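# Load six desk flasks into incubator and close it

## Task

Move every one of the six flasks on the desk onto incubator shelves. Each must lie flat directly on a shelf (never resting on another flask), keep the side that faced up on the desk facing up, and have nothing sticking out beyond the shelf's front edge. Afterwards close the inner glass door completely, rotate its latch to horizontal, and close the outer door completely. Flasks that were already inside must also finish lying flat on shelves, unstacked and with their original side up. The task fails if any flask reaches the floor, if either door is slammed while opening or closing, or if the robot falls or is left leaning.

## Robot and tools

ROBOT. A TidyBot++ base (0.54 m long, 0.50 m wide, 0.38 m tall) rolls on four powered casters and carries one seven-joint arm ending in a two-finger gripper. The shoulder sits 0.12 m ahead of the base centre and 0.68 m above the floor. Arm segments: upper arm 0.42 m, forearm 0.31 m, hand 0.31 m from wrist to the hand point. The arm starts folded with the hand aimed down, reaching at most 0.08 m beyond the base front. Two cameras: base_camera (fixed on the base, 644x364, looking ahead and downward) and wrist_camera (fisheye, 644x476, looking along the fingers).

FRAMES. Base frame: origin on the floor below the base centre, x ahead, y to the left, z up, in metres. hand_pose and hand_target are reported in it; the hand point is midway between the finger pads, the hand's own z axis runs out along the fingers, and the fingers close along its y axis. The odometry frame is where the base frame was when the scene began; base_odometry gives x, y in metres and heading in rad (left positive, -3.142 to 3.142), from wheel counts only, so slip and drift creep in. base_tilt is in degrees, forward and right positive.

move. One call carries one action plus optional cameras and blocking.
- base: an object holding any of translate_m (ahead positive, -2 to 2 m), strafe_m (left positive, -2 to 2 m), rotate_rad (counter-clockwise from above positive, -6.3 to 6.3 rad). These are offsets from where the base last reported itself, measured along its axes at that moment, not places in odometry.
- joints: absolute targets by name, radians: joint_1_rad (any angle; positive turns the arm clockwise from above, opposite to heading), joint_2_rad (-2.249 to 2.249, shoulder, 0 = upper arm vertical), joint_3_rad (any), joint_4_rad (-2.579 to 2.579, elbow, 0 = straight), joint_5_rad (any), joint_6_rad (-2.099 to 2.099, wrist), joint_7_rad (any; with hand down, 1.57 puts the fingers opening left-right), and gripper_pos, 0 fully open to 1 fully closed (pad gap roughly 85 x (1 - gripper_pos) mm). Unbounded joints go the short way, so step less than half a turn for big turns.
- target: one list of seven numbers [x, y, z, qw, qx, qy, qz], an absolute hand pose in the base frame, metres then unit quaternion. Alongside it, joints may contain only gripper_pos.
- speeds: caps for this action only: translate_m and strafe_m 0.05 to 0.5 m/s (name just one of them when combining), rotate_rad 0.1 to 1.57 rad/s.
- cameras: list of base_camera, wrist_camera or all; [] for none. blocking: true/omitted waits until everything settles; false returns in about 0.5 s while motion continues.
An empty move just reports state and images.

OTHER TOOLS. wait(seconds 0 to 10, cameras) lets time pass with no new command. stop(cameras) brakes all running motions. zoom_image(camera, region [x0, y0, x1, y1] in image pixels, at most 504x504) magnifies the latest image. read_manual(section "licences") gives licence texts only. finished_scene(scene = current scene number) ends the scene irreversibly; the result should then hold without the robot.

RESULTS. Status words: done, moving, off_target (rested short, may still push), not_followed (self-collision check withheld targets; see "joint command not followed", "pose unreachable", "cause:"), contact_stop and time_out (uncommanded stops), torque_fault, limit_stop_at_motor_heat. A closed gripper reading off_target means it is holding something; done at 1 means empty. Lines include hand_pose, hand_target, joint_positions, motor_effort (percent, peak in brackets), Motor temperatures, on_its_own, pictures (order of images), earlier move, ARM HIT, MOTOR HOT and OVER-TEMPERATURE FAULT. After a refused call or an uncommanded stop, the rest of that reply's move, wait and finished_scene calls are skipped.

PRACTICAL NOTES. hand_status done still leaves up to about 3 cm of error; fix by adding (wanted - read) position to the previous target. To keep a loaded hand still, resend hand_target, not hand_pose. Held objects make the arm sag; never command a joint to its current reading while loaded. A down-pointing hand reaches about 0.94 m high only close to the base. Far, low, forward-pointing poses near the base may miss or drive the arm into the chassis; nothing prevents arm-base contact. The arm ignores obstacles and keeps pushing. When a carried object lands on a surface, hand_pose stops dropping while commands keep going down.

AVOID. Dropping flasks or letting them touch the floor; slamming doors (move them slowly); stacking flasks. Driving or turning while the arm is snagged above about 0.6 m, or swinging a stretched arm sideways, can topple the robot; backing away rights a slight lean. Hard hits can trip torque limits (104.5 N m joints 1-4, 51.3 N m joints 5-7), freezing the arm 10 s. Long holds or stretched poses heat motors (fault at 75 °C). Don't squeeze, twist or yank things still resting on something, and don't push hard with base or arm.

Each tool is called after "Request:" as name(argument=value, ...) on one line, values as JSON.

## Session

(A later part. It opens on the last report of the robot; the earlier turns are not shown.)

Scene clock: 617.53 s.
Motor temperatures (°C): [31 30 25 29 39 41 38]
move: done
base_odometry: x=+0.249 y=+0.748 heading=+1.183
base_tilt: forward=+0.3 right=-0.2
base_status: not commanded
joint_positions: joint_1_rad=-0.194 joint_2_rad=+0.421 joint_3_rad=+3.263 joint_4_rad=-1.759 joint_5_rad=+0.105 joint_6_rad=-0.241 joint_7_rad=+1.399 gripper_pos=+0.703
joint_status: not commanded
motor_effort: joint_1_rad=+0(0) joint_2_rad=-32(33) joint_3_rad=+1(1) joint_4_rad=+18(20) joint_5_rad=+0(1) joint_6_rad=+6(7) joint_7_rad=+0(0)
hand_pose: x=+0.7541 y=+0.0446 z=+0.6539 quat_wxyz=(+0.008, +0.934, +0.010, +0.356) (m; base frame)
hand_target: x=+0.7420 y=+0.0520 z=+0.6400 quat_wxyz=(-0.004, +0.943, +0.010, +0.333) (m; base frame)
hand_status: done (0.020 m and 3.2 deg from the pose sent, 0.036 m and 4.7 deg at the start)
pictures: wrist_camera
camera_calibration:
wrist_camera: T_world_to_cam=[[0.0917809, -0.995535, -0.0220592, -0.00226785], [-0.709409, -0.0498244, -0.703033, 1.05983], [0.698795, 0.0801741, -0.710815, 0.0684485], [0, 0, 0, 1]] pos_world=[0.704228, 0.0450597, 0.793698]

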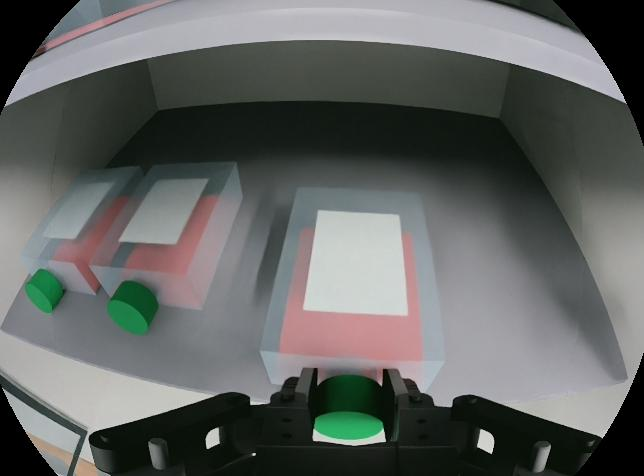

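Request:
move(target=[0.742, 0.052, 0.630, -0.004, 0.9402, 0.010, 0.3404], cameras=["wrist_camera"])

Scene clock: 621.00 s.
Motor temperatures (°C): [31 30 25 29 39 41 38]
move: done
base_odometry: x=+0.249 y=+0.748 heading=+1.183
base_tilt: forward=+0.3 right=-0.1
base_status: not commanded
joint_positions: joint_1_rad=-0.194 joint_2_rad=+0.426 joint_3_rad=+3.263 joint_4_rad=-1.791 joint_5_rad=+0.094 joint_6_rad=-0.228 joint_7_rad=+1.405 gripper_pos=+0.703
joint_status: not commanded
motor_effort: joint_1_rad=+0(0) joint_2_rad=-29(32) joint_3_rad=+0(1) joint_4_rad=+16(18) joint_5_rad=+1(1) joint_6_rad=+4(6) joint_7_rad=+0(0)
hand_pose: x=+0.7437 y=+0.0443 z=+0.6385 quat_wxyz=(+0.007, +0.939, +0.009, +0.345) (m; base frame)
hand_target: x=+0.7420 y=+0.0520 z=+0.6300 quat_wxyz=(-0.004, +0.940, +0.010, +0.340) (m; base frame)
hand_status: done (0.012 m and 1.3 deg from the pose sent, 0.028 m and 2.4 deg at the start)
pictures: wrist_camera
camera_calibration:
wrist_camera: T_world_to_cam=[[0.0891359, -0.995636, -0.0276245, 0.00364503], [-0.726504, -0.0460186, -0.685619, 1.04307], [0.681356, 0.0811826, -0.727436, 0.0882989], [0, 0, 0, 1]] pos_world=[0.697306, 0.0444613, 0.77948]

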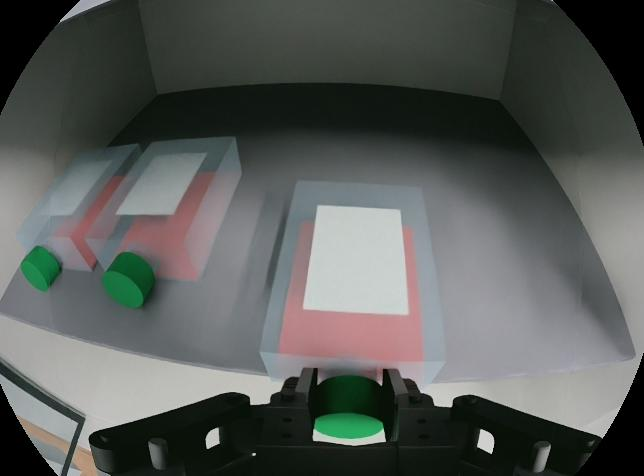

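Request:
move(target=[0.755, 0.052, 0.632, -0.004, 0.9336, 0.010, 0.3584], cameras=["wrist_camera"])

Scene clock: 624.30 s.
Motor temperatures (°C): [31 30 25 29 39 41 38]
move: done
base_odometry: x=+0.249 y=+0.748 heading=+1.183
base_tilt: forward=+0.3 right=-0.1
base_status: not commanded
joint_positions: joint_1_rad=-0.194 joint_2_rad=+0.436 joint_3_rad=+3.263 joint_4_rad=-1.791 joint_5_rad=+0.082 joint_6_rad=-0.197 joint_7_rad=+1.417 gripper_pos=+0.703
joint_status: not commanded
motor_effort: joint_1_rad=+0(0) joint_2_rad=-30(31) joint_3_rad=+1(1) joint_4_rad=+16(17) joint_5_rad=+1(1) joint_6_rad=+5(5) joint_7_rad=+0(0)
hand_pose: x=+0.7505 y=+0.0467 z=+0.6387 quat_wxyz=(+0.004, +0.935, +0.011, +0.354) (m; base frame)
hand_target: x=+0.7550 y=+0.0520 z=+0.6320 quat_wxyz=(-0.004, +0.934, +0.010, +0.358) (m; base frame)
hand_status: done (0.010 m and 1.0 deg from the pose sent, 0.015 m and 2.1 deg at the start)
pictures: wrist_camera
camera_calibration:
wrist_camera: T_world_to_cam=[[0.0956046, -0.994983, -0.0294633, 0.00174009], [-0.711684, -0.0476288, -0.700884, 1.04694], [0.695964, 0.0879763, -0.712667, 0.0628953], [0, 0, 0, 1]] pos_world=[0.701149, 0.0460625, 0.778656]

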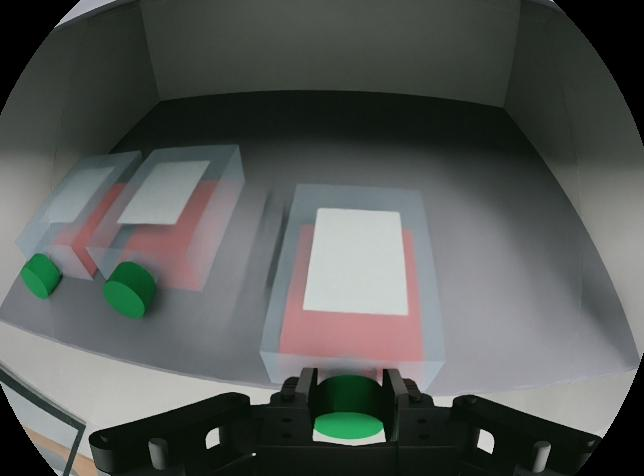

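Request:
move(joints={"gripper_pos": 0.62}, cameras=[])

Request:
move(joints={"gripper_pos": 0.45}, cameras=["wrist_camera"])

Scene clock: 627.53 s.
Motor temperatures (°C): [31 30 25 29 39 41 38]
move: done
base_odometry: x=+0.249 y=+0.748 heading=+1.183
base_tilt: forward=+0.3 right=-0.2
base_status: not commanded
joint_positions: joint_1_rad=-0.194 joint_2_rad=+0.441 joint_3_rad=+3.263 joint_4_rad=-1.791 joint_5_rad=+0.082 joint_6_rad=-0.197 joint_7_rad=+1.417 gripper_pos=+0.620
joint_status: all done
motor_effort: joint_1_rad=+0(0) joint_2_rad=-31(32) joint_3_rad=+1(2) joint_4_rad=+17(18) joint_5_rad=+1(1) joint_6_rad=+5(6) joint_7_rad=+0(0)
hand_pose: x=+0.7503 y=+0.0467 z=+0.6355 quat_wxyz=(+0.004, +0.936, +0.011, +0.352) (m; base frame)
hand_target: x=+0.7550 y=+0.0520 z=+0.6320 quat_wxyz=(-0.004, +0.934, +0.010, +0.358) (m; base frame)
hand_status: not commanded
pictures: none
No camera images: "cameras" was empty.

Scene clock: 628.13 s.
Motor temperatures (°C): [31 30 25 29 39 41 38]
move: done
base_odometry: x=+0.249 y=+0.748 heading=+1.183
base_tilt: forward=+0.3 right=-0.2
base_status: not commanded
joint_positions: joint_1_rad=-0.194 joint_2_rad=+0.441 joint_3_rad=+3.263 joint_4_rad=-1.791 joint_5_rad=+0.082 joint_6_rad=-0.197 joint_7_rad=+1.417 gripper_pos=+0.450
joint_status: all done
motor_effort: joint_1_rad=+0(0) joint_2_rad=-31(32) joint_3_rad=+1(1) joint_4_rad=+17(18) joint_5_rad=+0(1) joint_6_rad=+5(6) joint_7_rad=+0(0)
hand_pose: x=+0.7503 y=+0.0467 z=+0.6355 quat_wxyz=(+0.004, +0.936, +0.011, +0.352) (m; base frame)
hand_target: x=+0.7550 y=+0.0520 z=+0.6320 quat_wxyz=(-0.004, +0.934, +0.010, +0.358) (m; base frame)
hand_status: not commanded
pictures: wrist_camera
camera_calibration:
wrist_camera: T_world_to_cam=[[0.0952477, -0.995022, -0.0293125, 0.00183883], [-0.715247, -0.0479268, -0.697226, 1.04487], [0.69235, 0.0873749, -0.716252, 0.06575], [0, 0, 0, 1]] pos_world=[0.701646, 0.0461622, 0.77566]

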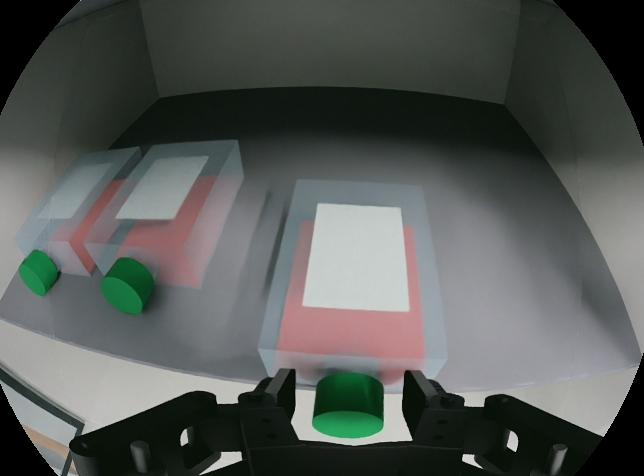

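Request:
move(target=[0.700, 0.052, 0.690, -0.004, 0.9336, 0.010, 0.3584], cameras=[])

Request:
move(target=[0.68, 0.05, 0.67, 0, 0.866, 0, 0.5], joints={"gripper_pos": 0.97}, cameras=["wrist_camera"])

Scene clock: 637.70 s.
Motor temperatures (°C): [31 31 25 29 39 41 38]
move: done
base_odometry: x=+0.249 y=+0.748 heading=+1.183
base_tilt: forward=+0.3 right=-0.2
base_status: not commanded
joint_positions: joint_1_rad=-0.205 joint_2_rad=+0.279 joint_3_rad=+3.263 joint_4_rad=-1.858 joint_5_rad=+0.082 joint_6_rad=-0.230 joint_7_rad=+1.417 gripper_pos=+0.450
joint_status: not commanded
motor_effort: joint_1_rad=+0(0) joint_2_rad=-27(34) joint_3_rad=+0(1) joint_4_rad=+19(19) joint_5_rad=+0(1) joint_6_rad=+6(6) joint_7_rad=+0(1)
hand_pose: x=+0.7172 y=+0.0489 z=+0.6964 quat_wxyz=(-0.007, +0.925, +0.009, +0.380) (m; base frame)
hand_target: x=+0.7000 y=+0.0520 z=+0.6900 quat_wxyz=(-0.004, +0.934, +0.010, +0.358) (m; base frame)
hand_status: done (0.019 m and 2.6 deg from the pose sent, 0.074 m and 1.2 deg at the start)
pictures: none
No camera images: "cameras" was empty.

Scene clock: 639.63 s.
Motor temperatures (°C): [31 31 25 29 39 41 38]
move: done
base_odometry: x=+0.249 y=+0.748 heading=+1.183
base_tilt: forward=+0.3 right=-0.2
base_status: not commanded
joint_positions: joint_1_rad=-0.247 joint_2_rad=+0.279 joint_3_rad=+3.263 joint_4_rad=-2.248 joint_5_rad=-0.182 joint_6_rad=+0.398 joint_7_rad=+1.633 gripper_pos=+0.970
joint_status: all done
motor_effort: joint_1_rad=+0(1) joint_2_rad=-23(27) joint_3_rad=+1(1) joint_4_rad=+15(18) joint_5_rad=+1(1) joint_6_rad=+7(7) joint_7_rad=+0(1)
hand_pose: x=+0.6779 y=+0.0517 z=+0.6649 quat_wxyz=(-0.012, +0.874, +0.002, +0.485) (m; base frame)
hand_target: x=+0.6800 y=+0.0500 z=+0.6700 quat_wxyz=(+0.000, +0.866, +0.000, +0.500) (m; base frame)
hand_status: done (0.006 m and 2.4 deg from the pose sent, 0.046 m and 15.4 deg at the start)
pictures: wrist_camera
camera_calibration:
wrist_camera: T_world_to_cam=[[0.101522, -0.994058, -0.0392766, 0.0167613], [-0.48328, -0.0147708, -0.875341, 0.973284], [0.86956, 0.107848, -0.481907, -0.140438], [0, 0, 0, 1]] pos_world=[0.590786, 0.0461838, 0.784937]

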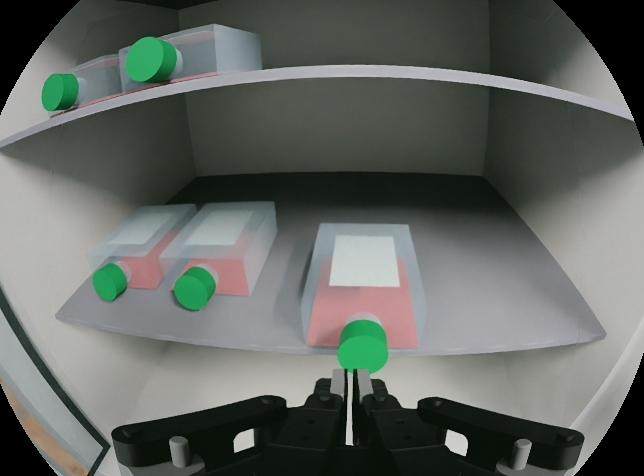

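Request:
move(target=[0.715, 0.039, 0.655, 0, 0.866, 0, 0.5], cameras=["wrist_camera"])

Request:
zoom_image(camera="wrist_camera", region=[200, 220, 540, 470])

Scene clock: 648.23 s.
Motor temperatures (°C): [31 31 25 29 39 41 38]
move: done
base_odometry: x=+0.249 y=+0.748 heading=+1.183
base_tilt: forward=+0.2 right=-0.1
base_status: not commanded
joint_positions: joint_1_rad=-0.203 joint_2_rad=+0.369 joint_3_rad=+3.258 joint_4_rad=-2.197 joint_5_rad=-0.182 joint_6_rad=+0.410 joint_7_rad=+1.634 gripper_pos=+0.970
joint_status: not commanded
motor_effort: joint_1_rad=+0(1) joint_2_rad=-26(27) joint_3_rad=+1(1) joint_4_rad=+14(16) joint_5_rad=+1(1) joint_6_rad=+7(7) joint_7_rad=+0(0)
hand_pose: x=+0.7005 y=+0.0321 z=+0.6392 quat_wxyz=(+0.003, +0.880, -0.012, +0.474) (m; base frame)
hand_target: x=+0.7150 y=+0.0390 z=+0.6550 quat_wxyz=(+0.000, +0.866, +0.000, +0.500) (m; base frame)
hand_status: done (0.023 m and 3.7 deg from the pose sent, 0.040 m and 2.4 deg at the start)
pictures: wrist_camera
camera_calibration:
wrist_camera: T_world_to_cam=[[0.063505, -0.997592, -0.027879, 0.0134804], [-0.506027, -0.00810974, -0.862479, 0.968903], [0.860176, 0.0688792, -0.505324, -0.147664], [0, 0, 0, 1]] pos_world=[0.616453, 0.0314765, 0.761416]

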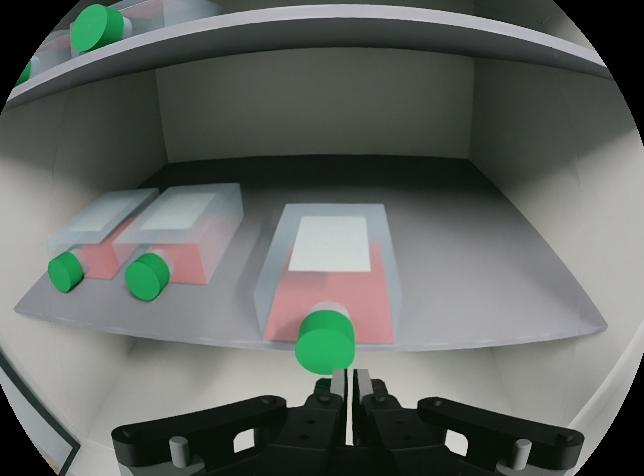

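Scaled by 1.482.

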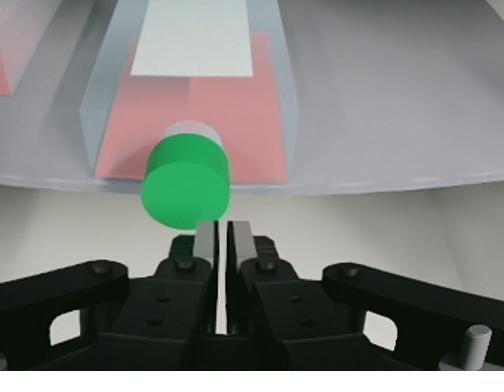

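Request:
move(target=[0.722, 0.053, 0.663, 0, 0.866, 0, 0.5], cameras=["wrist_camera"])

Request:
zoom_image(camera="wrist_camera", region=[200, 220, 540, 470])

Scene clock: 650.90 s.
Motor temperatures (°C): [31 31 25 29 39 41 38]
move: done
base_odometry: x=+0.249 y=+0.748 heading=+1.183
base_tilt: forward=+0.3 right=-0.1
base_status: not commanded
joint_positions: joint_1_rad=-0.256 joint_2_rad=+0.369 joint_3_rad=+3.272 joint_4_rad=-2.163 joint_5_rad=-0.182 joint_6_rad=+0.410 joint_7_rad=+1.634 gripper_pos=+0.970
joint_status: not commanded
motor_effort: joint_1_rad=+0(2) joint_2_rad=-26(27) joint_3_rad=+1(2) joint_4_rad=+15(15) joint_5_rad=+1(1) joint_6_rad=+7(7) joint_7_rad=+0(1)
hand_pose: x=+0.7132 y=+0.0581 z=+0.6544 quat_wxyz=(-0.007, +0.872, +0.007, +0.489) (m; base frame)
hand_target: x=+0.7220 y=+0.0530 z=+0.6630 quat_wxyz=(+0.000, +0.866, +0.000, +0.500) (m; base frame)
hand_status: done (0.013 m and 1.8 deg from the pose sent, 0.038 m and 3.7 deg at the start)
pictures: wrist_camera
camera_calibration:
wrist_camera: T_world_to_cam=[[0.106319, -0.994042, -0.02401, 0.00577718], [-0.474977, -0.0295583, -0.879502, 0.978866], [0.873552, 0.104912, -0.47529, -0.183954], [0, 0, 0, 1]] pos_world=[0.625018, 0.0539753, 0.773621]

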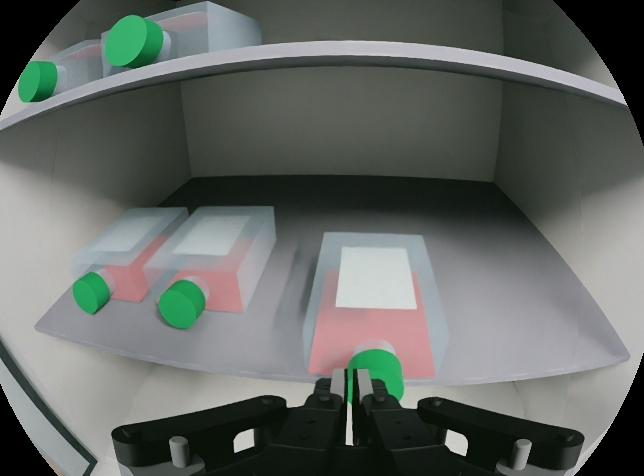

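Scaled by 1.482.

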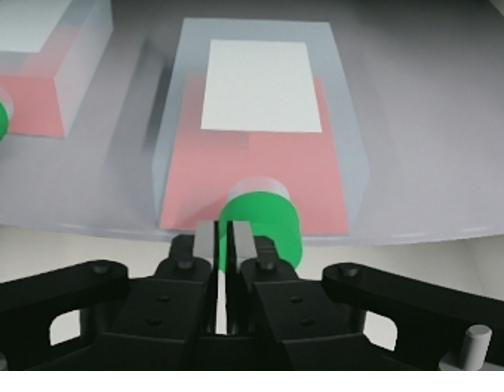

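Request:
move(base={"strafe_m": -0.014}, speeds={"strafe_m": 0.05}, cameras=["wrist_camera"])

Request:
zoom_image(camera="wrist_camera", region=[200, 220, 540, 470])

Scene clock: 655.37 s.
Motor temperatures (°C): [31 31 25 29 39 41 38]
move: done
base_odometry: x=+0.262 y=+0.742 heading=+1.183
base_tilt: forward=+0.3 right=-0.1
base_status: done
joint_positions: joint_1_rad=-0.258 joint_2_rad=+0.369 joint_3_rad=+3.272 joint_4_rad=-2.163 joint_5_rad=-0.182 joint_6_rad=+0.410 joint_7_rad=+1.634 gripper_pos=+0.970
joint_status: not commanded
motor_effort: joint_1_rad=+0(3) joint_2_rad=-26(27) joint_3_rad=+1(2) joint_4_rad=+15(16) joint_5_rad=+1(1) joint_6_rad=+7(8) joint_7_rad=+0(0)
hand_pose: x=+0.7131 y=+0.0588 z=+0.6544 quat_wxyz=(-0.007, +0.872, +0.008, +0.489) (m; base frame)
hand_target: x=+0.7220 y=+0.0530 z=+0.6630 quat_wxyz=(+0.000, +0.866, +0.000, +0.500) (m; base frame)
hand_status: not commanded
pictures: wrist_camera
camera_calibration:
wrist_camera: T_world_to_cam=[[0.107535, -0.993915, -0.0238615, 0.00560112], [-0.474843, -0.0302589, -0.87955, 0.978835], [0.873476, 0.105913, -0.475207, -0.184018], [0, 0, 0, 1]] pos_world=[0.624925, 0.0546754, 0.773622]

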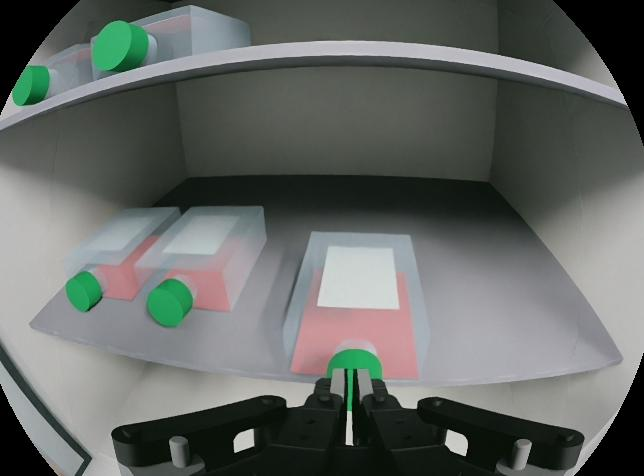

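Scaled by 1.482.

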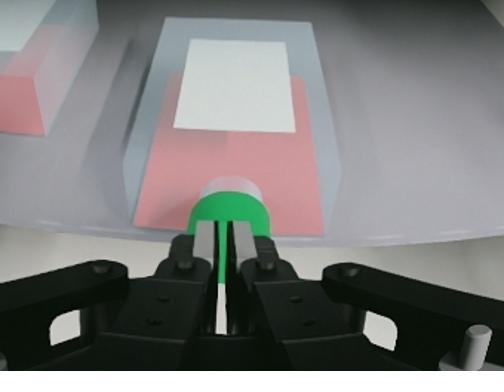

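Request:
move(base={"translate_m": 0.065}, speeds={"translate_m": 0.05}, cameras=["wrist_camera"])

Scene clock: 658.33 s.
Motor temperatures (°C): [31 31 25 29 39 41 38]
move: done
base_odometry: x=+0.287 y=+0.803 heading=+1.183
base_tilt: forward=+0.3 right=-0.1
base_status: done
joint_positions: joint_1_rad=-0.258 joint_2_rad=+0.369 joint_3_rad=+3.272 joint_4_rad=-2.162 joint_5_rad=-0.182 joint_6_rad=+0.410 joint_7_rad=+1.634 gripper_pos=+0.970
joint_status: not commanded
motor_effort: joint_1_rad=+0(2) joint_2_rad=-26(28) joint_3_rad=+0(3) joint_4_rad=+15(16) joint_5_rad=+1(1) joint_6_rad=+8(8) joint_7_rad=+0(0)
hand_pose: x=+0.7136 y=+0.0591 z=+0.6548 quat_wxyz=(-0.007, +0.872, +0.008, +0.490) (m; base frame)
hand_target: x=+0.7220 y=+0.0530 z=+0.6630 quat_wxyz=(+0.000, +0.866, +0.000, +0.500) (m; base frame)
hand_status: not commanded
pictures: wrist_camera
camera_calibration:
wrist_camera: T_world_to_cam=[[0.107867, -0.99388, -0.0238194, 0.00552182], [-0.474034, -0.0303576, -0.879983, 0.97913], [0.873875, 0.106212, -0.474407, -0.185132], [0, 0, 0, 1]] pos_world=[0.625328, 0.0548755, 0.773922]

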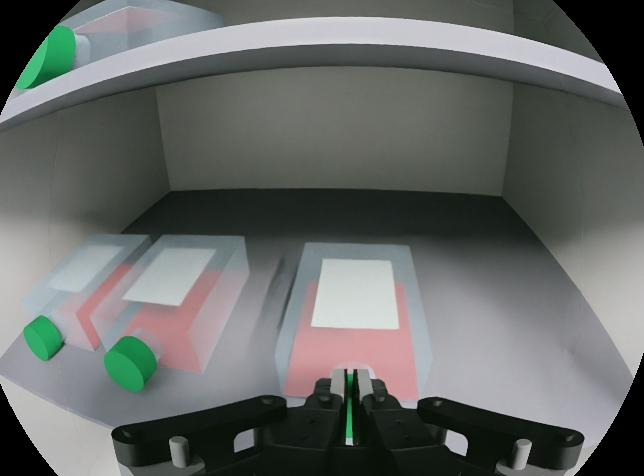

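Request:
move(base={"translate_m": -0.10}, speeds={"translate_m": 0.3}, cameras=["wrist_camera"])

Request:
zoom_image(camera="wrist_camera", region=[200, 220, 540, 470])

Scene clock: 660.97 s.
Motor temperatures (°C): [31 31 25 29 39 41 38]
move: done
base_odometry: x=+0.249 y=+0.710 heading=+1.183
base_tilt: forward=+0.3 right=-0.1
base_status: done
joint_positions: joint_1_rad=-0.259 joint_2_rad=+0.370 joint_3_rad=+3.272 joint_4_rad=-2.160 joint_5_rad=-0.182 joint_6_rad=+0.410 joint_7_rad=+1.634 gripper_pos=+0.970
joint_status: not commanded
motor_effort: joint_1_rad=+0(2) joint_2_rad=-26(28) joint_3_rad=+1(2) joint_4_rad=+15(16) joint_5_rad=+1(1) joint_6_rad=+7(8) joint_7_rad=+0(1)
hand_pose: x=+0.7146 y=+0.0598 z=+0.6555 quat_wxyz=(-0.007, +0.871, +0.008, +0.490) (m; base frame)
hand_target: x=+0.7220 y=+0.0530 z=+0.6630 quat_wxyz=(+0.000, +0.866, +0.000, +0.500) (m; base frame)
hand_status: not commanded
pictures: wrist_camera
camera_calibration:
wrist_camera: T_world_to_cam=[[0.108845, -0.993774, -0.0237746, 0.0053928], [-0.472395, -0.0306667, -0.880854, 0.979723], [0.874641, 0.107107, -0.472792, -0.187397], [0, 0, 0, 1]] pos_world=[0.626134, 0.0554757, 0.774521]

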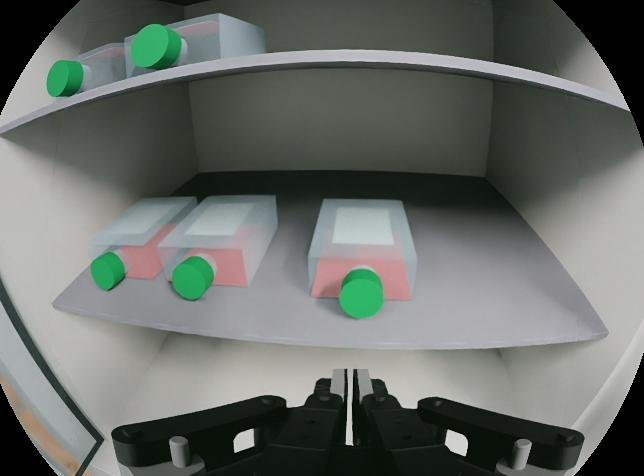

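Scaled by 1.482.

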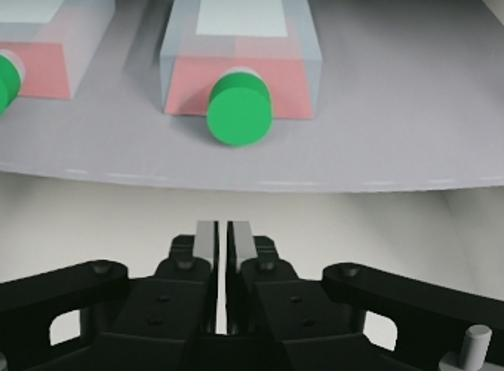

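Request:
move(base={"translate_m": -0.514}, cameras=[])

Request:
move(base={"translate_m": -0.4, "strafe_m": 0.724, "rotate_rad": 1.571}, target=[0.46, 0, 1.03, 0, 0.9239, 0, 0.3827], joints={"gripper_pos": 0.3}, cameras=[])

Request:
move(base={"translate_m": 0.67, "strafe_m": -0.49, "rotate_rad": 0.785})

Scene clock: 682.57 s.
Motor temperatures (°C): [31 31 25 29 39 41 38]
move: done
base_odometry: x=+0.055 y=+0.234 heading=+1.184
base_tilt: forward=+0.2 right=-0.1
base_status: done
joint_positions: joint_1_rad=-0.259 joint_2_rad=+0.371 joint_3_rad=+3.272 joint_4_rad=-2.158 joint_5_rad=-0.182 joint_6_rad=+0.410 joint_7_rad=+1.634 gripper_pos=+0.970
joint_status: not commanded
motor_effort: joint_1_rad=+0(1) joint_2_rad=-27(29) joint_3_rad=+1(2) joint_4_rad=+15(16) joint_5_rad=+1(1) joint_6_rad=+7(8) joint_7_rad=+0(1)
hand_pose: x=+0.7152 y=+0.0599 z=+0.6557 quat_wxyz=(-0.007, +0.871, +0.008, +0.491) (m; base frame)
hand_target: x=+0.7220 y=+0.0530 z=+0.6630 quat_wxyz=(+0.000, +0.866, +0.000, +0.500) (m; base frame)
hand_status: not commanded
pictures: none
No camera images: "cameras" was empty.

Scene clock: 685.97 s.
Motor temperatures (°C): [31 31 25 29 39 41 38]
move: done
base_odometry: x=-0.766 y=+0.137 heading=+2.756
base_tilt: forward=+0.2 right=-0.1
base_status: done
joint_positions: joint_1_rad=-0.026 joint_2_rad=-0.338 joint_3_rad=+3.165 joint_4_rad=-1.352 joint_5_rad=-0.070 joint_6_rad=-1.309 joint_7_rad=+1.633 gripper_pos=+0.300
joint_status: all done
motor_effort: joint_1_rad=+0(5) joint_2_rad=-5(30) joint_3_rad=+1(4) joint_4_rad=+19(21) joint_5_rad=+0(1) joint_6_rad=+6(8) joint_7_rad=+0(1)
hand_pose: x=+0.4735 y=+0.0211 z=+1.0332 quat_wxyz=(-0.027, +0.916, +0.034, +0.399) (m; base frame)
hand_target: x=+0.4600 y=+0.0000 z=+1.0300 quat_wxyz=(+0.000, +0.924, +0.000, +0.383) (m; base frame)
hand_status: done (0.025 m and 5.4 deg from the pose sent, 0.457 m and 13.8 deg at the start)
pictures: none
No camera images: "cameras" was empty.

Scene clock: 689.03 s.
Motor temperatures (°C): [31 31 25 29 39 41 38]
move: done
base_odometry: x=-1.203 y=+0.843 heading=-2.742
base_tilt: forward=+0.2 right=-0.1
base_status: done
joint_positions: joint_1_rad=-0.021 joint_2_rad=-0.341 joint_3_rad=+3.163 joint_4_rad=-1.352 joint_5_rad=-0.062 joint_6_rad=-1.311 joint_7_rad=+1.633 gripper_pos=+0.300
joint_status: not commanded
motor_effort: joint_1_rad=+0(1) joint_2_rad=-5(7) joint_3_rad=+0(2) joint_4_rad=+18(20) joint_5_rad=+0(1) joint_6_rad=+6(7) joint_7_rad=+0(1)
hand_pose: x=+0.4722 y=+0.0180 z=+1.0335 quat_wxyz=(-0.022, +0.916, +0.033, +0.399) (m; base frame)
hand_target: x=+0.4600 y=+0.0000 z=+1.0300 quat_wxyz=(+0.000, +0.924, +0.000, +0.383) (m; base frame)
hand_status: not commanded
pictures: base_camera, wrist_camera
camera_calibration:
wrist_camera: T_world_to_cam=[[0.158205, -0.986118, -0.0504243, 0.00329251], [-0.637876, -0.0630877, -0.767551, 1.15849], [0.753715, 0.153595, -0.639001, 0.43585], [0, 0, 0, 1]] pos_world=[0.409946, 0.00938911, 1.16788]

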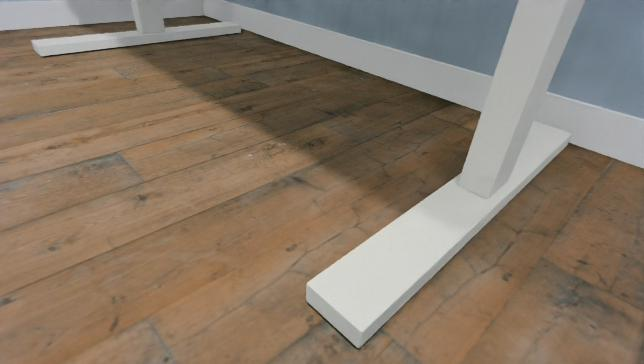

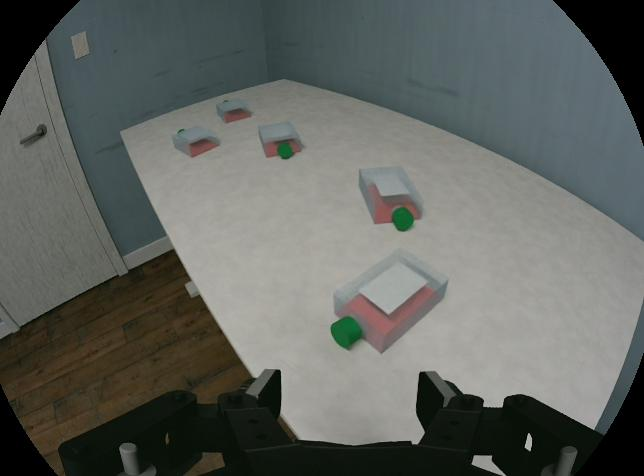

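Request:
move(base={"translate_m": 0.193, "strafe_m": 0.476, "rotate_rad": -0.785}, cameras=[])

Request:
move(target=[0.54, 0.005, 0.96, 0.018, 0.8654, -0.031, 0.5], cameras=["wrist_camera"])

Scene clock: 713.90 s.
Motor temperatures (°C): [31 30 25 29 39 41 38]
move: done
base_odometry: x=-1.195 y=+0.329 heading=+2.755
base_tilt: forward=+0.3 right=-0.1
base_status: done
joint_positions: joint_1_rad=-0.020 joint_2_rad=-0.341 joint_3_rad=+3.159 joint_4_rad=-1.352 joint_5_rad=-0.060 joint_6_rad=-1.311 joint_7_rad=+1.633 gripper_pos=+0.300
joint_status: not commanded
motor_effort: joint_1_rad=+0(1) joint_2_rad=-5(9) joint_3_rad=-1(3) joint_4_rad=+18(20) joint_5_rad=+0(1) joint_6_rad=+6(7) joint_7_rad=+0(1)
hand_pose: x=+0.4721 y=+0.0184 z=+1.0334 quat_wxyz=(-0.021, +0.916, +0.033, +0.399) (m; base frame)
hand_target: x=+0.4600 y=+0.0000 z=+1.0300 quat_wxyz=(+0.000, +0.924, +0.000, +0.383) (m; base frame)
hand_status: not commanded
pictures: none
No camera images: "cameras" was empty.

Scene clock: 715.93 s.
Motor temperatures (°C): [31 30 25 29 39 41 38]
move: done
base_odometry: x=-1.195 y=+0.329 heading=+2.755
base_tilt: forward=+0.2 right=-0.2
base_status: not commanded
joint_positions: joint_1_rad=+0.089 joint_2_rad=-0.360 joint_3_rad=+3.036 joint_4_rad=-1.801 joint_5_rad=+0.003 joint_6_rad=-0.727 joint_7_rad=+1.491 gripper_pos=+0.300
joint_status: not commanded
motor_effort: joint_1_rad=+0(1) joint_2_rad=-6(8) joint_3_rad=+0(2) joint_4_rad=+22(22) joint_5_rad=+1(1) joint_6_rad=+7(7) joint_7_rad=+0(0)
hand_pose: x=+0.5392 y=+0.0145 z=+0.9397 quat_wxyz=(-0.003, +0.884, -0.022, +0.467) (m; base frame)
hand_target: x=+0.5400 y=+0.0050 z=+0.9600 quat_wxyz=(+0.018, +0.865, -0.031, +0.500) (m; base frame)
hand_status: done (0.022 m and 5.1 deg from the pose sent, 0.101 m and 15.6 deg at the start)
pictures: wrist_camera
camera_calibration:
wrist_camera: T_world_to_cam=[[0.051081, -0.997458, -0.0496842, 0.0417423], [-0.51897, 0.0159934, -0.854643, 1.14561], [0.853265, 0.0694406, -0.516833, 0.158722], [0, 0, 0, 1]] pos_world=[0.456974, 0.0122922, 1.0632]

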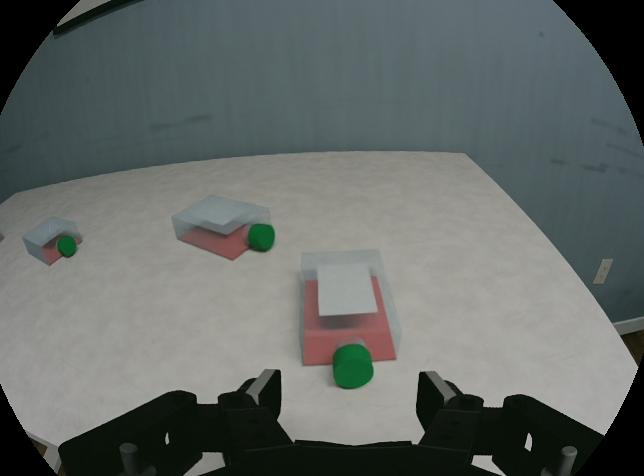

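Request:
move(target=[0.588, -0.004, 0.905, -0.0103, 0.857, 0.0171, 0.515], cameras=["wrist_camera"])

Request:
zoom_image(camera="wrist_camera", region=[200, 270, 480, 476])

Scene clock: 722.20 s.
Motor temperatures (°C): [31 30 25 29 39 41 38]
move: done
base_odometry: x=-1.195 y=+0.329 heading=+2.755
base_tilt: forward=+0.3 right=-0.1
base_status: not commanded
joint_positions: joint_1_rad=-0.101 joint_2_rad=-0.305 joint_3_rad=+3.256 joint_4_rad=-1.959 joint_5_rad=-0.006 joint_6_rad=-0.437 joint_7_rad=+1.631 gripper_pos=+0.300
joint_status: not commanded
motor_effort: joint_1_rad=+0(1) joint_2_rad=-10(11) joint_3_rad=-1(2) joint_4_rad=+21(23) joint_5_rad=+1(1) joint_6_rad=+7(8) joint_7_rad=+0(1)
hand_pose: x=+0.5777 y=-0.0091 z=+0.9016 quat_wxyz=(+0.000, +0.866, +0.013, +0.501) (m; base frame)
hand_target: x=+0.5880 y=-0.0040 z=+0.9050 quat_wxyz=(-0.010, +0.857, +0.017, +0.515) (m; base frame)
hand_status: done (0.012 m and 2.3 deg from the pose sent, 0.063 m and 7.8 deg at the start)
pictures: wrist_camera
camera_calibration:
wrist_camera: T_world_to_cam=[[0.109626, -0.993961, -0.00479843, -0.0599033], [-0.451151, -0.0454554, -0.891289, 1.12673], [0.885689, 0.0998729, -0.45341, 0.0321165], [0, 0, 0, 1]] pos_world=[0.486449, -0.011533, 1.01852]

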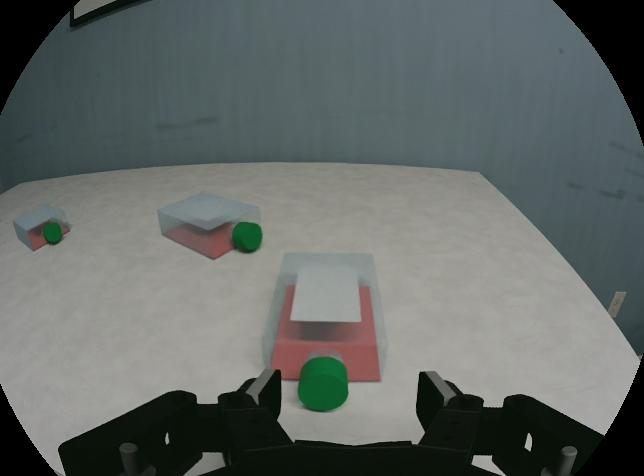

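Scaled by 1.800.

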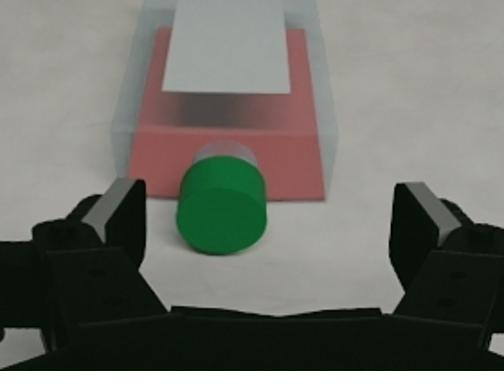

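Request:
move(target=[0.630, 0.011, 0.872, -0.0103, 0.857, 0.0171, 0.515], cameras=["wrist_camera"])

Request:
zoom_image(camera="wrist_camera", region=[200, 270, 480, 476])

Scene clock: 733.27 s.
Motor temperatures (°C): [31 30 25 29 39 41 38]
move: done
base_odometry: x=-1.195 y=+0.329 heading=+2.755
base_tilt: forward=+0.3 right=-0.2
base_status: not commanded
joint_positions: joint_1_rad=-0.101 joint_2_rad=-0.172 joint_3_rad=+3.247 joint_4_rad=-1.980 joint_5_rad=-0.006 joint_6_rad=-0.290 joint_7_rad=+1.631 gripper_pos=+0.300
joint_status: not commanded
motor_effort: joint_1_rad=+0(0) joint_2_rad=-14(16) joint_3_rad=-1(2) joint_4_rad=+21(22) joint_5_rad=+0(1) joint_6_rad=+7(8) joint_7_rad=+0(0)
hand_pose: x=+0.6228 y=-0.0030 z=+0.8656 quat_wxyz=(+0.006, +0.867, +0.018, +0.498) (m; base frame)
hand_target: x=+0.6300 y=+0.0110 z=+0.8720 quat_wxyz=(-0.010, +0.857, +0.017, +0.515) (m; base frame)
hand_status: done (0.017 m and 2.9 deg from the pose sent, 0.063 m and 2.3 deg at the start)
pictures: wrist_camera
camera_calibration:
wrist_camera: T_world_to_cam=[[0.114016, -0.993421, 0.0107374, -0.0751345], [-0.45601, -0.0619329, -0.887817, 1.11521], [0.882641, 0.0963293, -0.460071, -0.0169475], [0, 0, 0, 1]] pos_world=[0.532073, -0.00393931, 0.983115]

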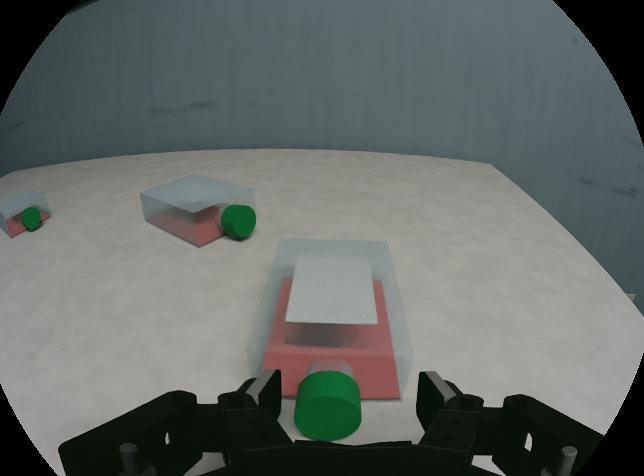

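Scaled by 1.800.

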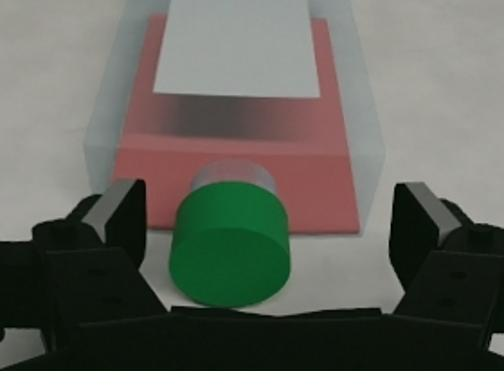

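Request:
move(base={"strafe_m": 0.010}, speeds={"strafe_m": 0.05}, target=[0.630, 0.011, 0.863, -0.0103, 0.857, 0.0171, 0.515], cameras=["wrist_camera"])

Request:
zoom_image(camera="wrist_camera", region=[200, 270, 480, 476])

Scene clock: 739.53 s.
Motor temperatures (°C): [31 30 25 29 39 41 38]
move: done
base_odometry: x=-1.199 y=+0.320 heading=+2.756
base_tilt: forward=+0.3 right=-0.2
base_status: done
joint_positions: joint_1_rad=-0.104 joint_2_rad=-0.172 joint_3_rad=+3.246 joint_4_rad=-2.006 joint_5_rad=-0.006 joint_6_rad=-0.254 joint_7_rad=+1.631 gripper_pos=+0.300
joint_status: not commanded
motor_effort: joint_1_rad=+0(2) joint_2_rad=-13(15) joint_3_rad=+0(3) joint_4_rad=+21(22) joint_5_rad=+1(1) joint_6_rad=+8(8) joint_7_rad=+0(0)
hand_pose: x=+0.6224 y=-0.0009 z=+0.8603 quat_wxyz=(+0.005, +0.864, +0.020, +0.502) (m; base frame)
hand_target: x=+0.6300 y=+0.0110 z=+0.8630 quat_wxyz=(-0.010, +0.857, +0.017, +0.515) (m; base frame)
hand_status: done (0.014 m and 2.5 deg from the pose sent, 0.016 m and 2.9 deg at the start)
pictures: wrist_camera
camera_calibration:
wrist_camera: T_world_to_cam=[[0.11717, -0.993046, 0.0114463, -0.0754755], [-0.447118, -0.0630401, -0.892251, 1.10876], [0.886767, 0.099427, -0.451395, -0.029328], [0, 0, 0, 1]] pos_world=[0.530596, -0.00213854, 0.976914]

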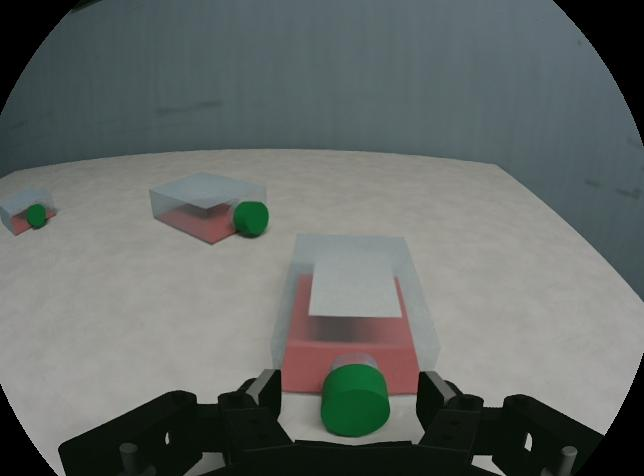

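Scaled by 1.800.

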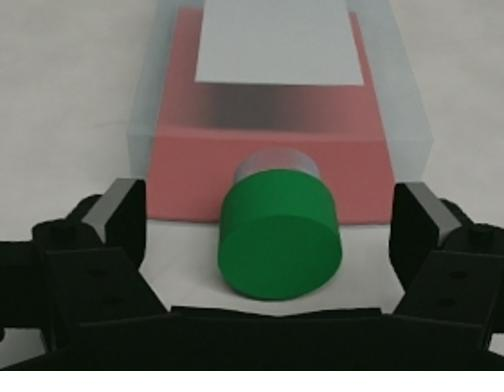

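Request:
move(joints={"gripper_pos": 0.6}, cameras=[])

Request:
move(joints={"gripper_pos": 0.82}, cameras=["wrist_camera"])

Scene clock: 742.10 s.
Motor temperatures (°C): [31 30 25 29 39 41 38]
move: done
base_odometry: x=-1.199 y=+0.320 heading=+2.756
base_tilt: forward=+0.3 right=-0.2
base_status: not commanded
joint_positions: joint_1_rad=-0.104 joint_2_rad=-0.172 joint_3_rad=+3.246 joint_4_rad=-2.006 joint_5_rad=-0.006 joint_6_rad=-0.254 joint_7_rad=+1.631 gripper_pos=+0.600
joint_status: all done
motor_effort: joint_1_rad=+0(0) joint_2_rad=-13(14) joint_3_rad=-1(1) joint_4_rad=+21(22) joint_5_rad=+0(1) joint_6_rad=+7(7) joint_7_rad=+0(0)
hand_pose: x=+0.6224 y=-0.0009 z=+0.8603 quat_wxyz=(+0.005, +0.864, +0.020, +0.502) (m; base frame)
hand_target: x=+0.6300 y=+0.0110 z=+0.8630 quat_wxyz=(-0.010, +0.857, +0.017, +0.515) (m; base frame)
hand_status: not commanded
pictures: none
No camera images: "cameras" was empty.

Scene clock: 742.73 s.
Motor temperatures (°C): [31 30 25 29 39 41 38]
move: off_target
base_odometry: x=-1.199 y=+0.320 heading=+2.756
base_tilt: forward=+0.2 right=-0.2
base_status: not commanded
joint_positions: joint_1_rad=-0.104 joint_2_rad=-0.172 joint_3_rad=+3.246 joint_4_rad=-2.006 joint_5_rad=-0.006 joint_6_rad=-0.251 joint_7_rad=+1.631 gripper_pos=+0.720
joint_status: gripper_pos off_target (ended at +0.720, target +0.820)
motor_effort: joint_1_rad=+0(1) joint_2_rad=-14(14) joint_3_rad=+0(1) joint_4_rad=+21(22) joint_5_rad=+0(1) joint_6_rad=+7(7) joint_7_rad=+0(0)
hand_pose: x=+0.6229 y=-0.0009 z=+0.8612 quat_wxyz=(+0.005, +0.864, +0.020, +0.504) (m; base frame)
hand_target: x=+0.6300 y=+0.0110 z=+0.8630 quat_wxyz=(-0.010, +0.857, +0.017, +0.515) (m; base frame)
hand_status: not commanded
pictures: wrist_camera
camera_calibration:
wrist_camera: T_world_to_cam=[[0.117126, -0.993047, 0.0118298, -0.0758459], [-0.444111, -0.0630281, -0.893752, 1.10921], [0.888283, 0.0994279, -0.448405, -0.0328742], [0, 0, 0, 1]] pos_world=[0.530697, -0.00213854, 0.977515]

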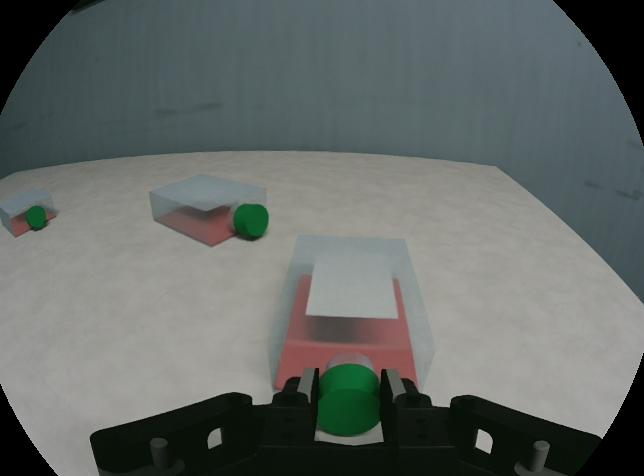

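Request:
move(target=[0.61, 0.008, 0.96, -0.004, 0.857, 0.007, 0.515], joints={"gripper_pos": 0.85}, cameras=[])

Request:
move(target=[0.52, 0.0, 0.97, -0.0, 0.857, 0.0, 0.515], cameras=[])

Request:
move(base={"translate_m": -1.255, "strafe_m": -0.29, "rotate_rad": -1.572}, speeds={"rotate_rad": 0.6}, cameras=["wrist_camera"])

Scene clock: 756.03 s.
Motor temperatures (°C): [31 30 25 29 39 41 38]
move: done
base_odometry: x=-1.199 y=+0.320 heading=+2.756
base_tilt: forward=+0.2 right=-0.2
base_status: not commanded
joint_positions: joint_1_rad=-0.037 joint_2_rad=-0.214 joint_3_rad=+3.171 joint_4_rad=-1.776 joint_5_rad=-0.006 joint_6_rad=-0.479 joint_7_rad=+1.631 gripper_pos=+0.850
joint_status: all done
motor_effort: joint_1_rad=+0(1) joint_2_rad=-13(15) joint_3_rad=+0(1) joint_4_rad=+22(23) joint_5_rad=+1(1) joint_6_rad=+8(8) joint_7_rad=+0(0)
hand_pose: x=+0.6218 y=+0.0050 z=+0.9549 quat_wxyz=(+0.008, +0.852, +0.026, +0.523) (m; base frame)
hand_target: x=+0.6100 y=+0.0080 z=+0.9600 quat_wxyz=(-0.004, +0.857, +0.007, +0.515) (m; base frame)
hand_status: done (0.013 m and 2.8 deg from the pose sent, 0.100 m and 2.3 deg at the start)
pictures: none
No camera images: "cameras" was empty.

Scene clock: 757.27 s.
Motor temperatures (°C): [31 30 25 29 39 41 38]
move: done
base_odometry: x=-1.199 y=+0.320 heading=+2.756
base_tilt: forward=+0.3 right=-0.1
base_status: not commanded
joint_positions: joint_1_rad=-0.023 joint_2_rad=-0.439 joint_3_rad=+3.171 joint_4_rad=-1.831 joint_5_rad=-0.006 joint_6_rad=-0.607 joint_7_rad=+1.631 gripper_pos=+0.850
joint_status: not commanded
motor_effort: joint_1_rad=+0(0) joint_2_rad=-5(15) joint_3_rad=+0(1) joint_4_rad=+22(23) joint_5_rad=+0(1) joint_6_rad=+8(8) joint_7_rad=+0(0)
hand_pose: x=+0.5331 y=-0.0026 z=+0.9892 quat_wxyz=(+0.009, +0.841, +0.020, +0.540) (m; base frame)
hand_target: x=+0.5200 y=+0.0000 z=+0.9700 quat_wxyz=(+0.000, +0.857, +0.000, +0.515) (m; base frame)
hand_status: done (0.023 m and 4.2 deg from the pose sent, 0.103 m and 3.3 deg at the start)
pictures: none
No camera images: "cameras" was empty.

Scene clock: 761.20 s.
Motor temperatures (°C): [31 30 25 29 39 41 38]
move: done
base_odometry: x=+0.073 y=+0.116 heading=+1.182
base_tilt: forward=+0.3 right=-0.1
base_status: done
joint_positions: joint_1_rad=-0.016 joint_2_rad=-0.439 joint_3_rad=+3.162 joint_4_rad=-1.833 joint_5_rad=-0.006 joint_6_rad=-0.610 joint_7_rad=+1.631 gripper_pos=+0.850
joint_status: not commanded
motor_effort: joint_1_rad=+0(1) joint_2_rad=-5(10) joint_3_rad=+0(3) joint_4_rad=+21(23) joint_5_rad=+0(1) joint_6_rad=+7(8) joint_7_rad=+0(1)
hand_pose: x=+0.5326 y=-0.0015 z=+0.9874 quat_wxyz=(+0.010, +0.842, +0.021, +0.538) (m; base frame)
hand_target: x=+0.5200 y=+0.0000 z=+0.9700 quat_wxyz=(+0.000, +0.857, +0.000, +0.515) (m; base frame)
hand_status: not commanded
pictures: wrist_camera
camera_calibration:
wrist_camera: T_world_to_cam=[[0.112628, -0.993181, 0.030107, -0.0829892], [-0.369883, -0.0700288, -0.926435, 1.17457], [0.922226, 0.0932062, -0.375248, 0.0136525], [0, 0, 0, 1]] pos_world=[0.431209, -0.00144225, 1.09578]

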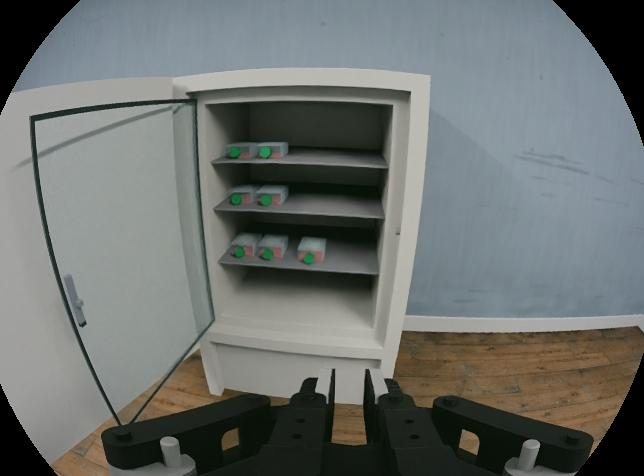

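Request:
move(base={"translate_m": -0.29, "strafe_m": 1.255, "rotate_rad": 1.572}, joints={"gripper_pos": 0.3}, cameras=["wrist_camera"])

Scene clock: 777.10 s.
Motor temperatures (°C): [31 30 25 29 39 41 38]
move: done
base_odometry: x=-1.198 y=+0.323 heading=+2.755
base_tilt: forward=+0.3 right=-0.2
base_status: done
joint_positions: joint_1_rad=-0.011 joint_2_rad=-0.442 joint_3_rad=+3.157 joint_4_rad=-1.833 joint_5_rad=-0.006 joint_6_rad=-0.611 joint_7_rad=+1.631 gripper_pos=+0.300
joint_status: all done
motor_effort: joint_1_rad=+0(2) joint_2_rad=-5(8) joint_3_rad=-1(4) joint_4_rad=+22(23) joint_5_rad=+0(1) joint_6_rad=+8(8) joint_7_rad=+0(1)
hand_pose: x=+0.5311 y=-0.0009 z=+0.9880 quat_wxyz=(+0.011, +0.842, +0.021, +0.539) (m; base frame)
hand_target: x=+0.5200 y=+0.0000 z=+0.9700 quat_wxyz=(+0.000, +0.857, +0.000, +0.515) (m; base frame)
hand_status: not commanded
pictures: wrist_camera
camera_calibration:
wrist_camera: T_world_to_cam=[[0.112329, -0.993146, 0.0322943, -0.0843001], [-0.368545, -0.0718219, -0.926831, 1.17436], [0.922798, 0.0922082, -0.374087, 0.0137273], [0, 0, 0, 1]] pos_world=[0.429608, -0.000642936, 1.0963]

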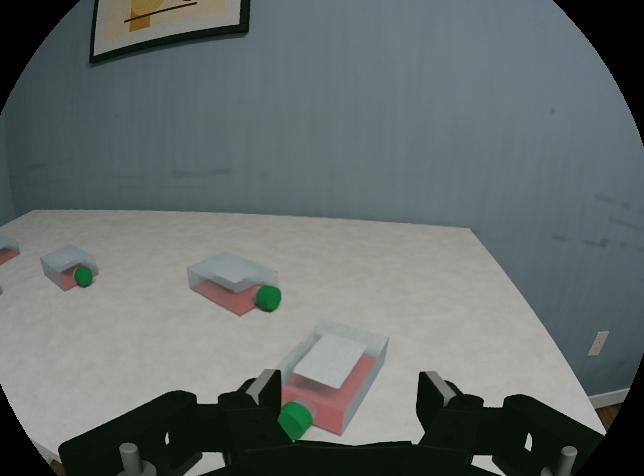

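Request:
move(base={"translate_m": 0.041, "strafe_m": 0.253, "rotate_rad": -0.364}, cameras=[])

Request:
move(target=[0.578, 0.004, 0.895, 0, 0.857, 0, 0.515], cameras=["wrist_camera"])

Request:
zoom_image(camera="wrist_camera", region=[200, 270, 480, 476])

Scene clock: 784.43 s.
Motor temperatures (°C): [31 30 25 29 39 41 38]
move: done
base_odometry: x=-1.332 y=+0.104 heading=+2.390
base_tilt: forward=+0.3 right=-0.1
base_status: done
joint_positions: joint_1_rad=-0.010 joint_2_rad=-0.442 joint_3_rad=+3.155 joint_4_rad=-1.834 joint_5_rad=-0.006 joint_6_rad=-0.612 joint_7_rad=+1.631 gripper_pos=+0.300
joint_status: not commanded
motor_effort: joint_1_rad=+0(1) joint_2_rad=-4(5) joint_3_rad=+0(3) joint_4_rad=+22(22) joint_5_rad=+0(1) joint_6_rad=+8(8) joint_7_rad=+0(1)
hand_pose: x=+0.5311 y=-0.0003 z=+0.9879 quat_wxyz=(+0.012, +0.842, +0.022, +0.539) (m; base frame)
hand_target: x=+0.5200 y=+0.0000 z=+0.9700 quat_wxyz=(+0.000, +0.857, +0.000, +0.515) (m; base frame)
hand_status: not commanded
pictures: none
No camera images: "cameras" was empty.

Scene clock: 785.87 s.
Motor temperatures (°C): [31 30 25 29 39 41 38]
move: done
base_odometry: x=-1.332 y=+0.104 heading=+2.390
base_tilt: forward=+0.4 right=-0.2
base_status: not commanded
joint_positions: joint_1_rad=-0.009 joint_2_rad=-0.313 joint_3_rad=+3.150 joint_4_rad=-2.006 joint_5_rad=-0.006 joint_6_rad=-0.410 joint_7_rad=+1.620 gripper_pos=+0.300
joint_status: not commanded
motor_effort: joint_1_rad=+0(0) joint_2_rad=-9(11) joint_3_rad=+0(1) joint_4_rad=+22(23) joint_5_rad=+0(1) joint_6_rad=+7(8) joint_7_rad=+0(1)
hand_pose: x=+0.5698 y=+0.0024 z=+0.8854 quat_wxyz=(+0.008, +0.868, +0.020, +0.496) (m; base frame)
hand_target: x=+0.5780 y=+0.0040 z=+0.8950 quat_wxyz=(+0.000, +0.857, +0.000, +0.515) (m; base frame)
hand_status: done (0.013 m and 3.5 deg from the pose sent, 0.104 m and 4.3 deg at the start)
pictures: wrist_camera
camera_calibration:
wrist_camera: T_world_to_cam=[[0.113808, -0.993382, 0.0154625, -0.0680705], [-0.460472, -0.0665325, -0.885177, 1.1092], [0.880349, 0.0936199, -0.464996, 0.043995], [0, 0, 0, 1]] pos_world=[0.479769, 0.00205867, 1.00334]

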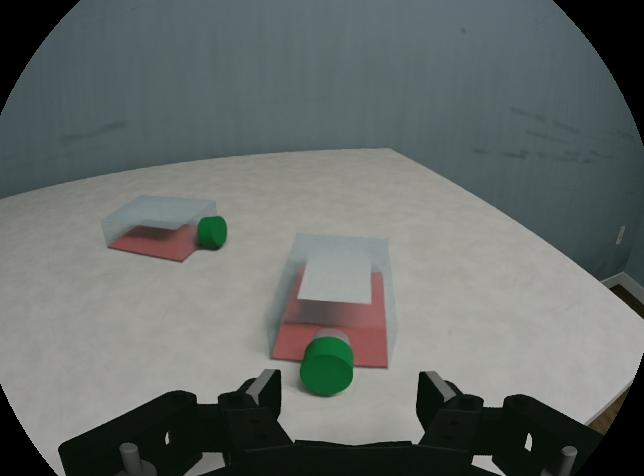

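Scaled by 1.800.

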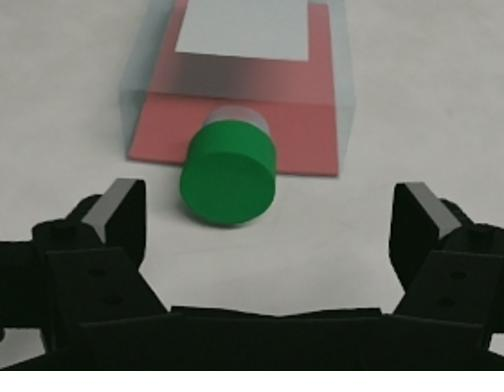

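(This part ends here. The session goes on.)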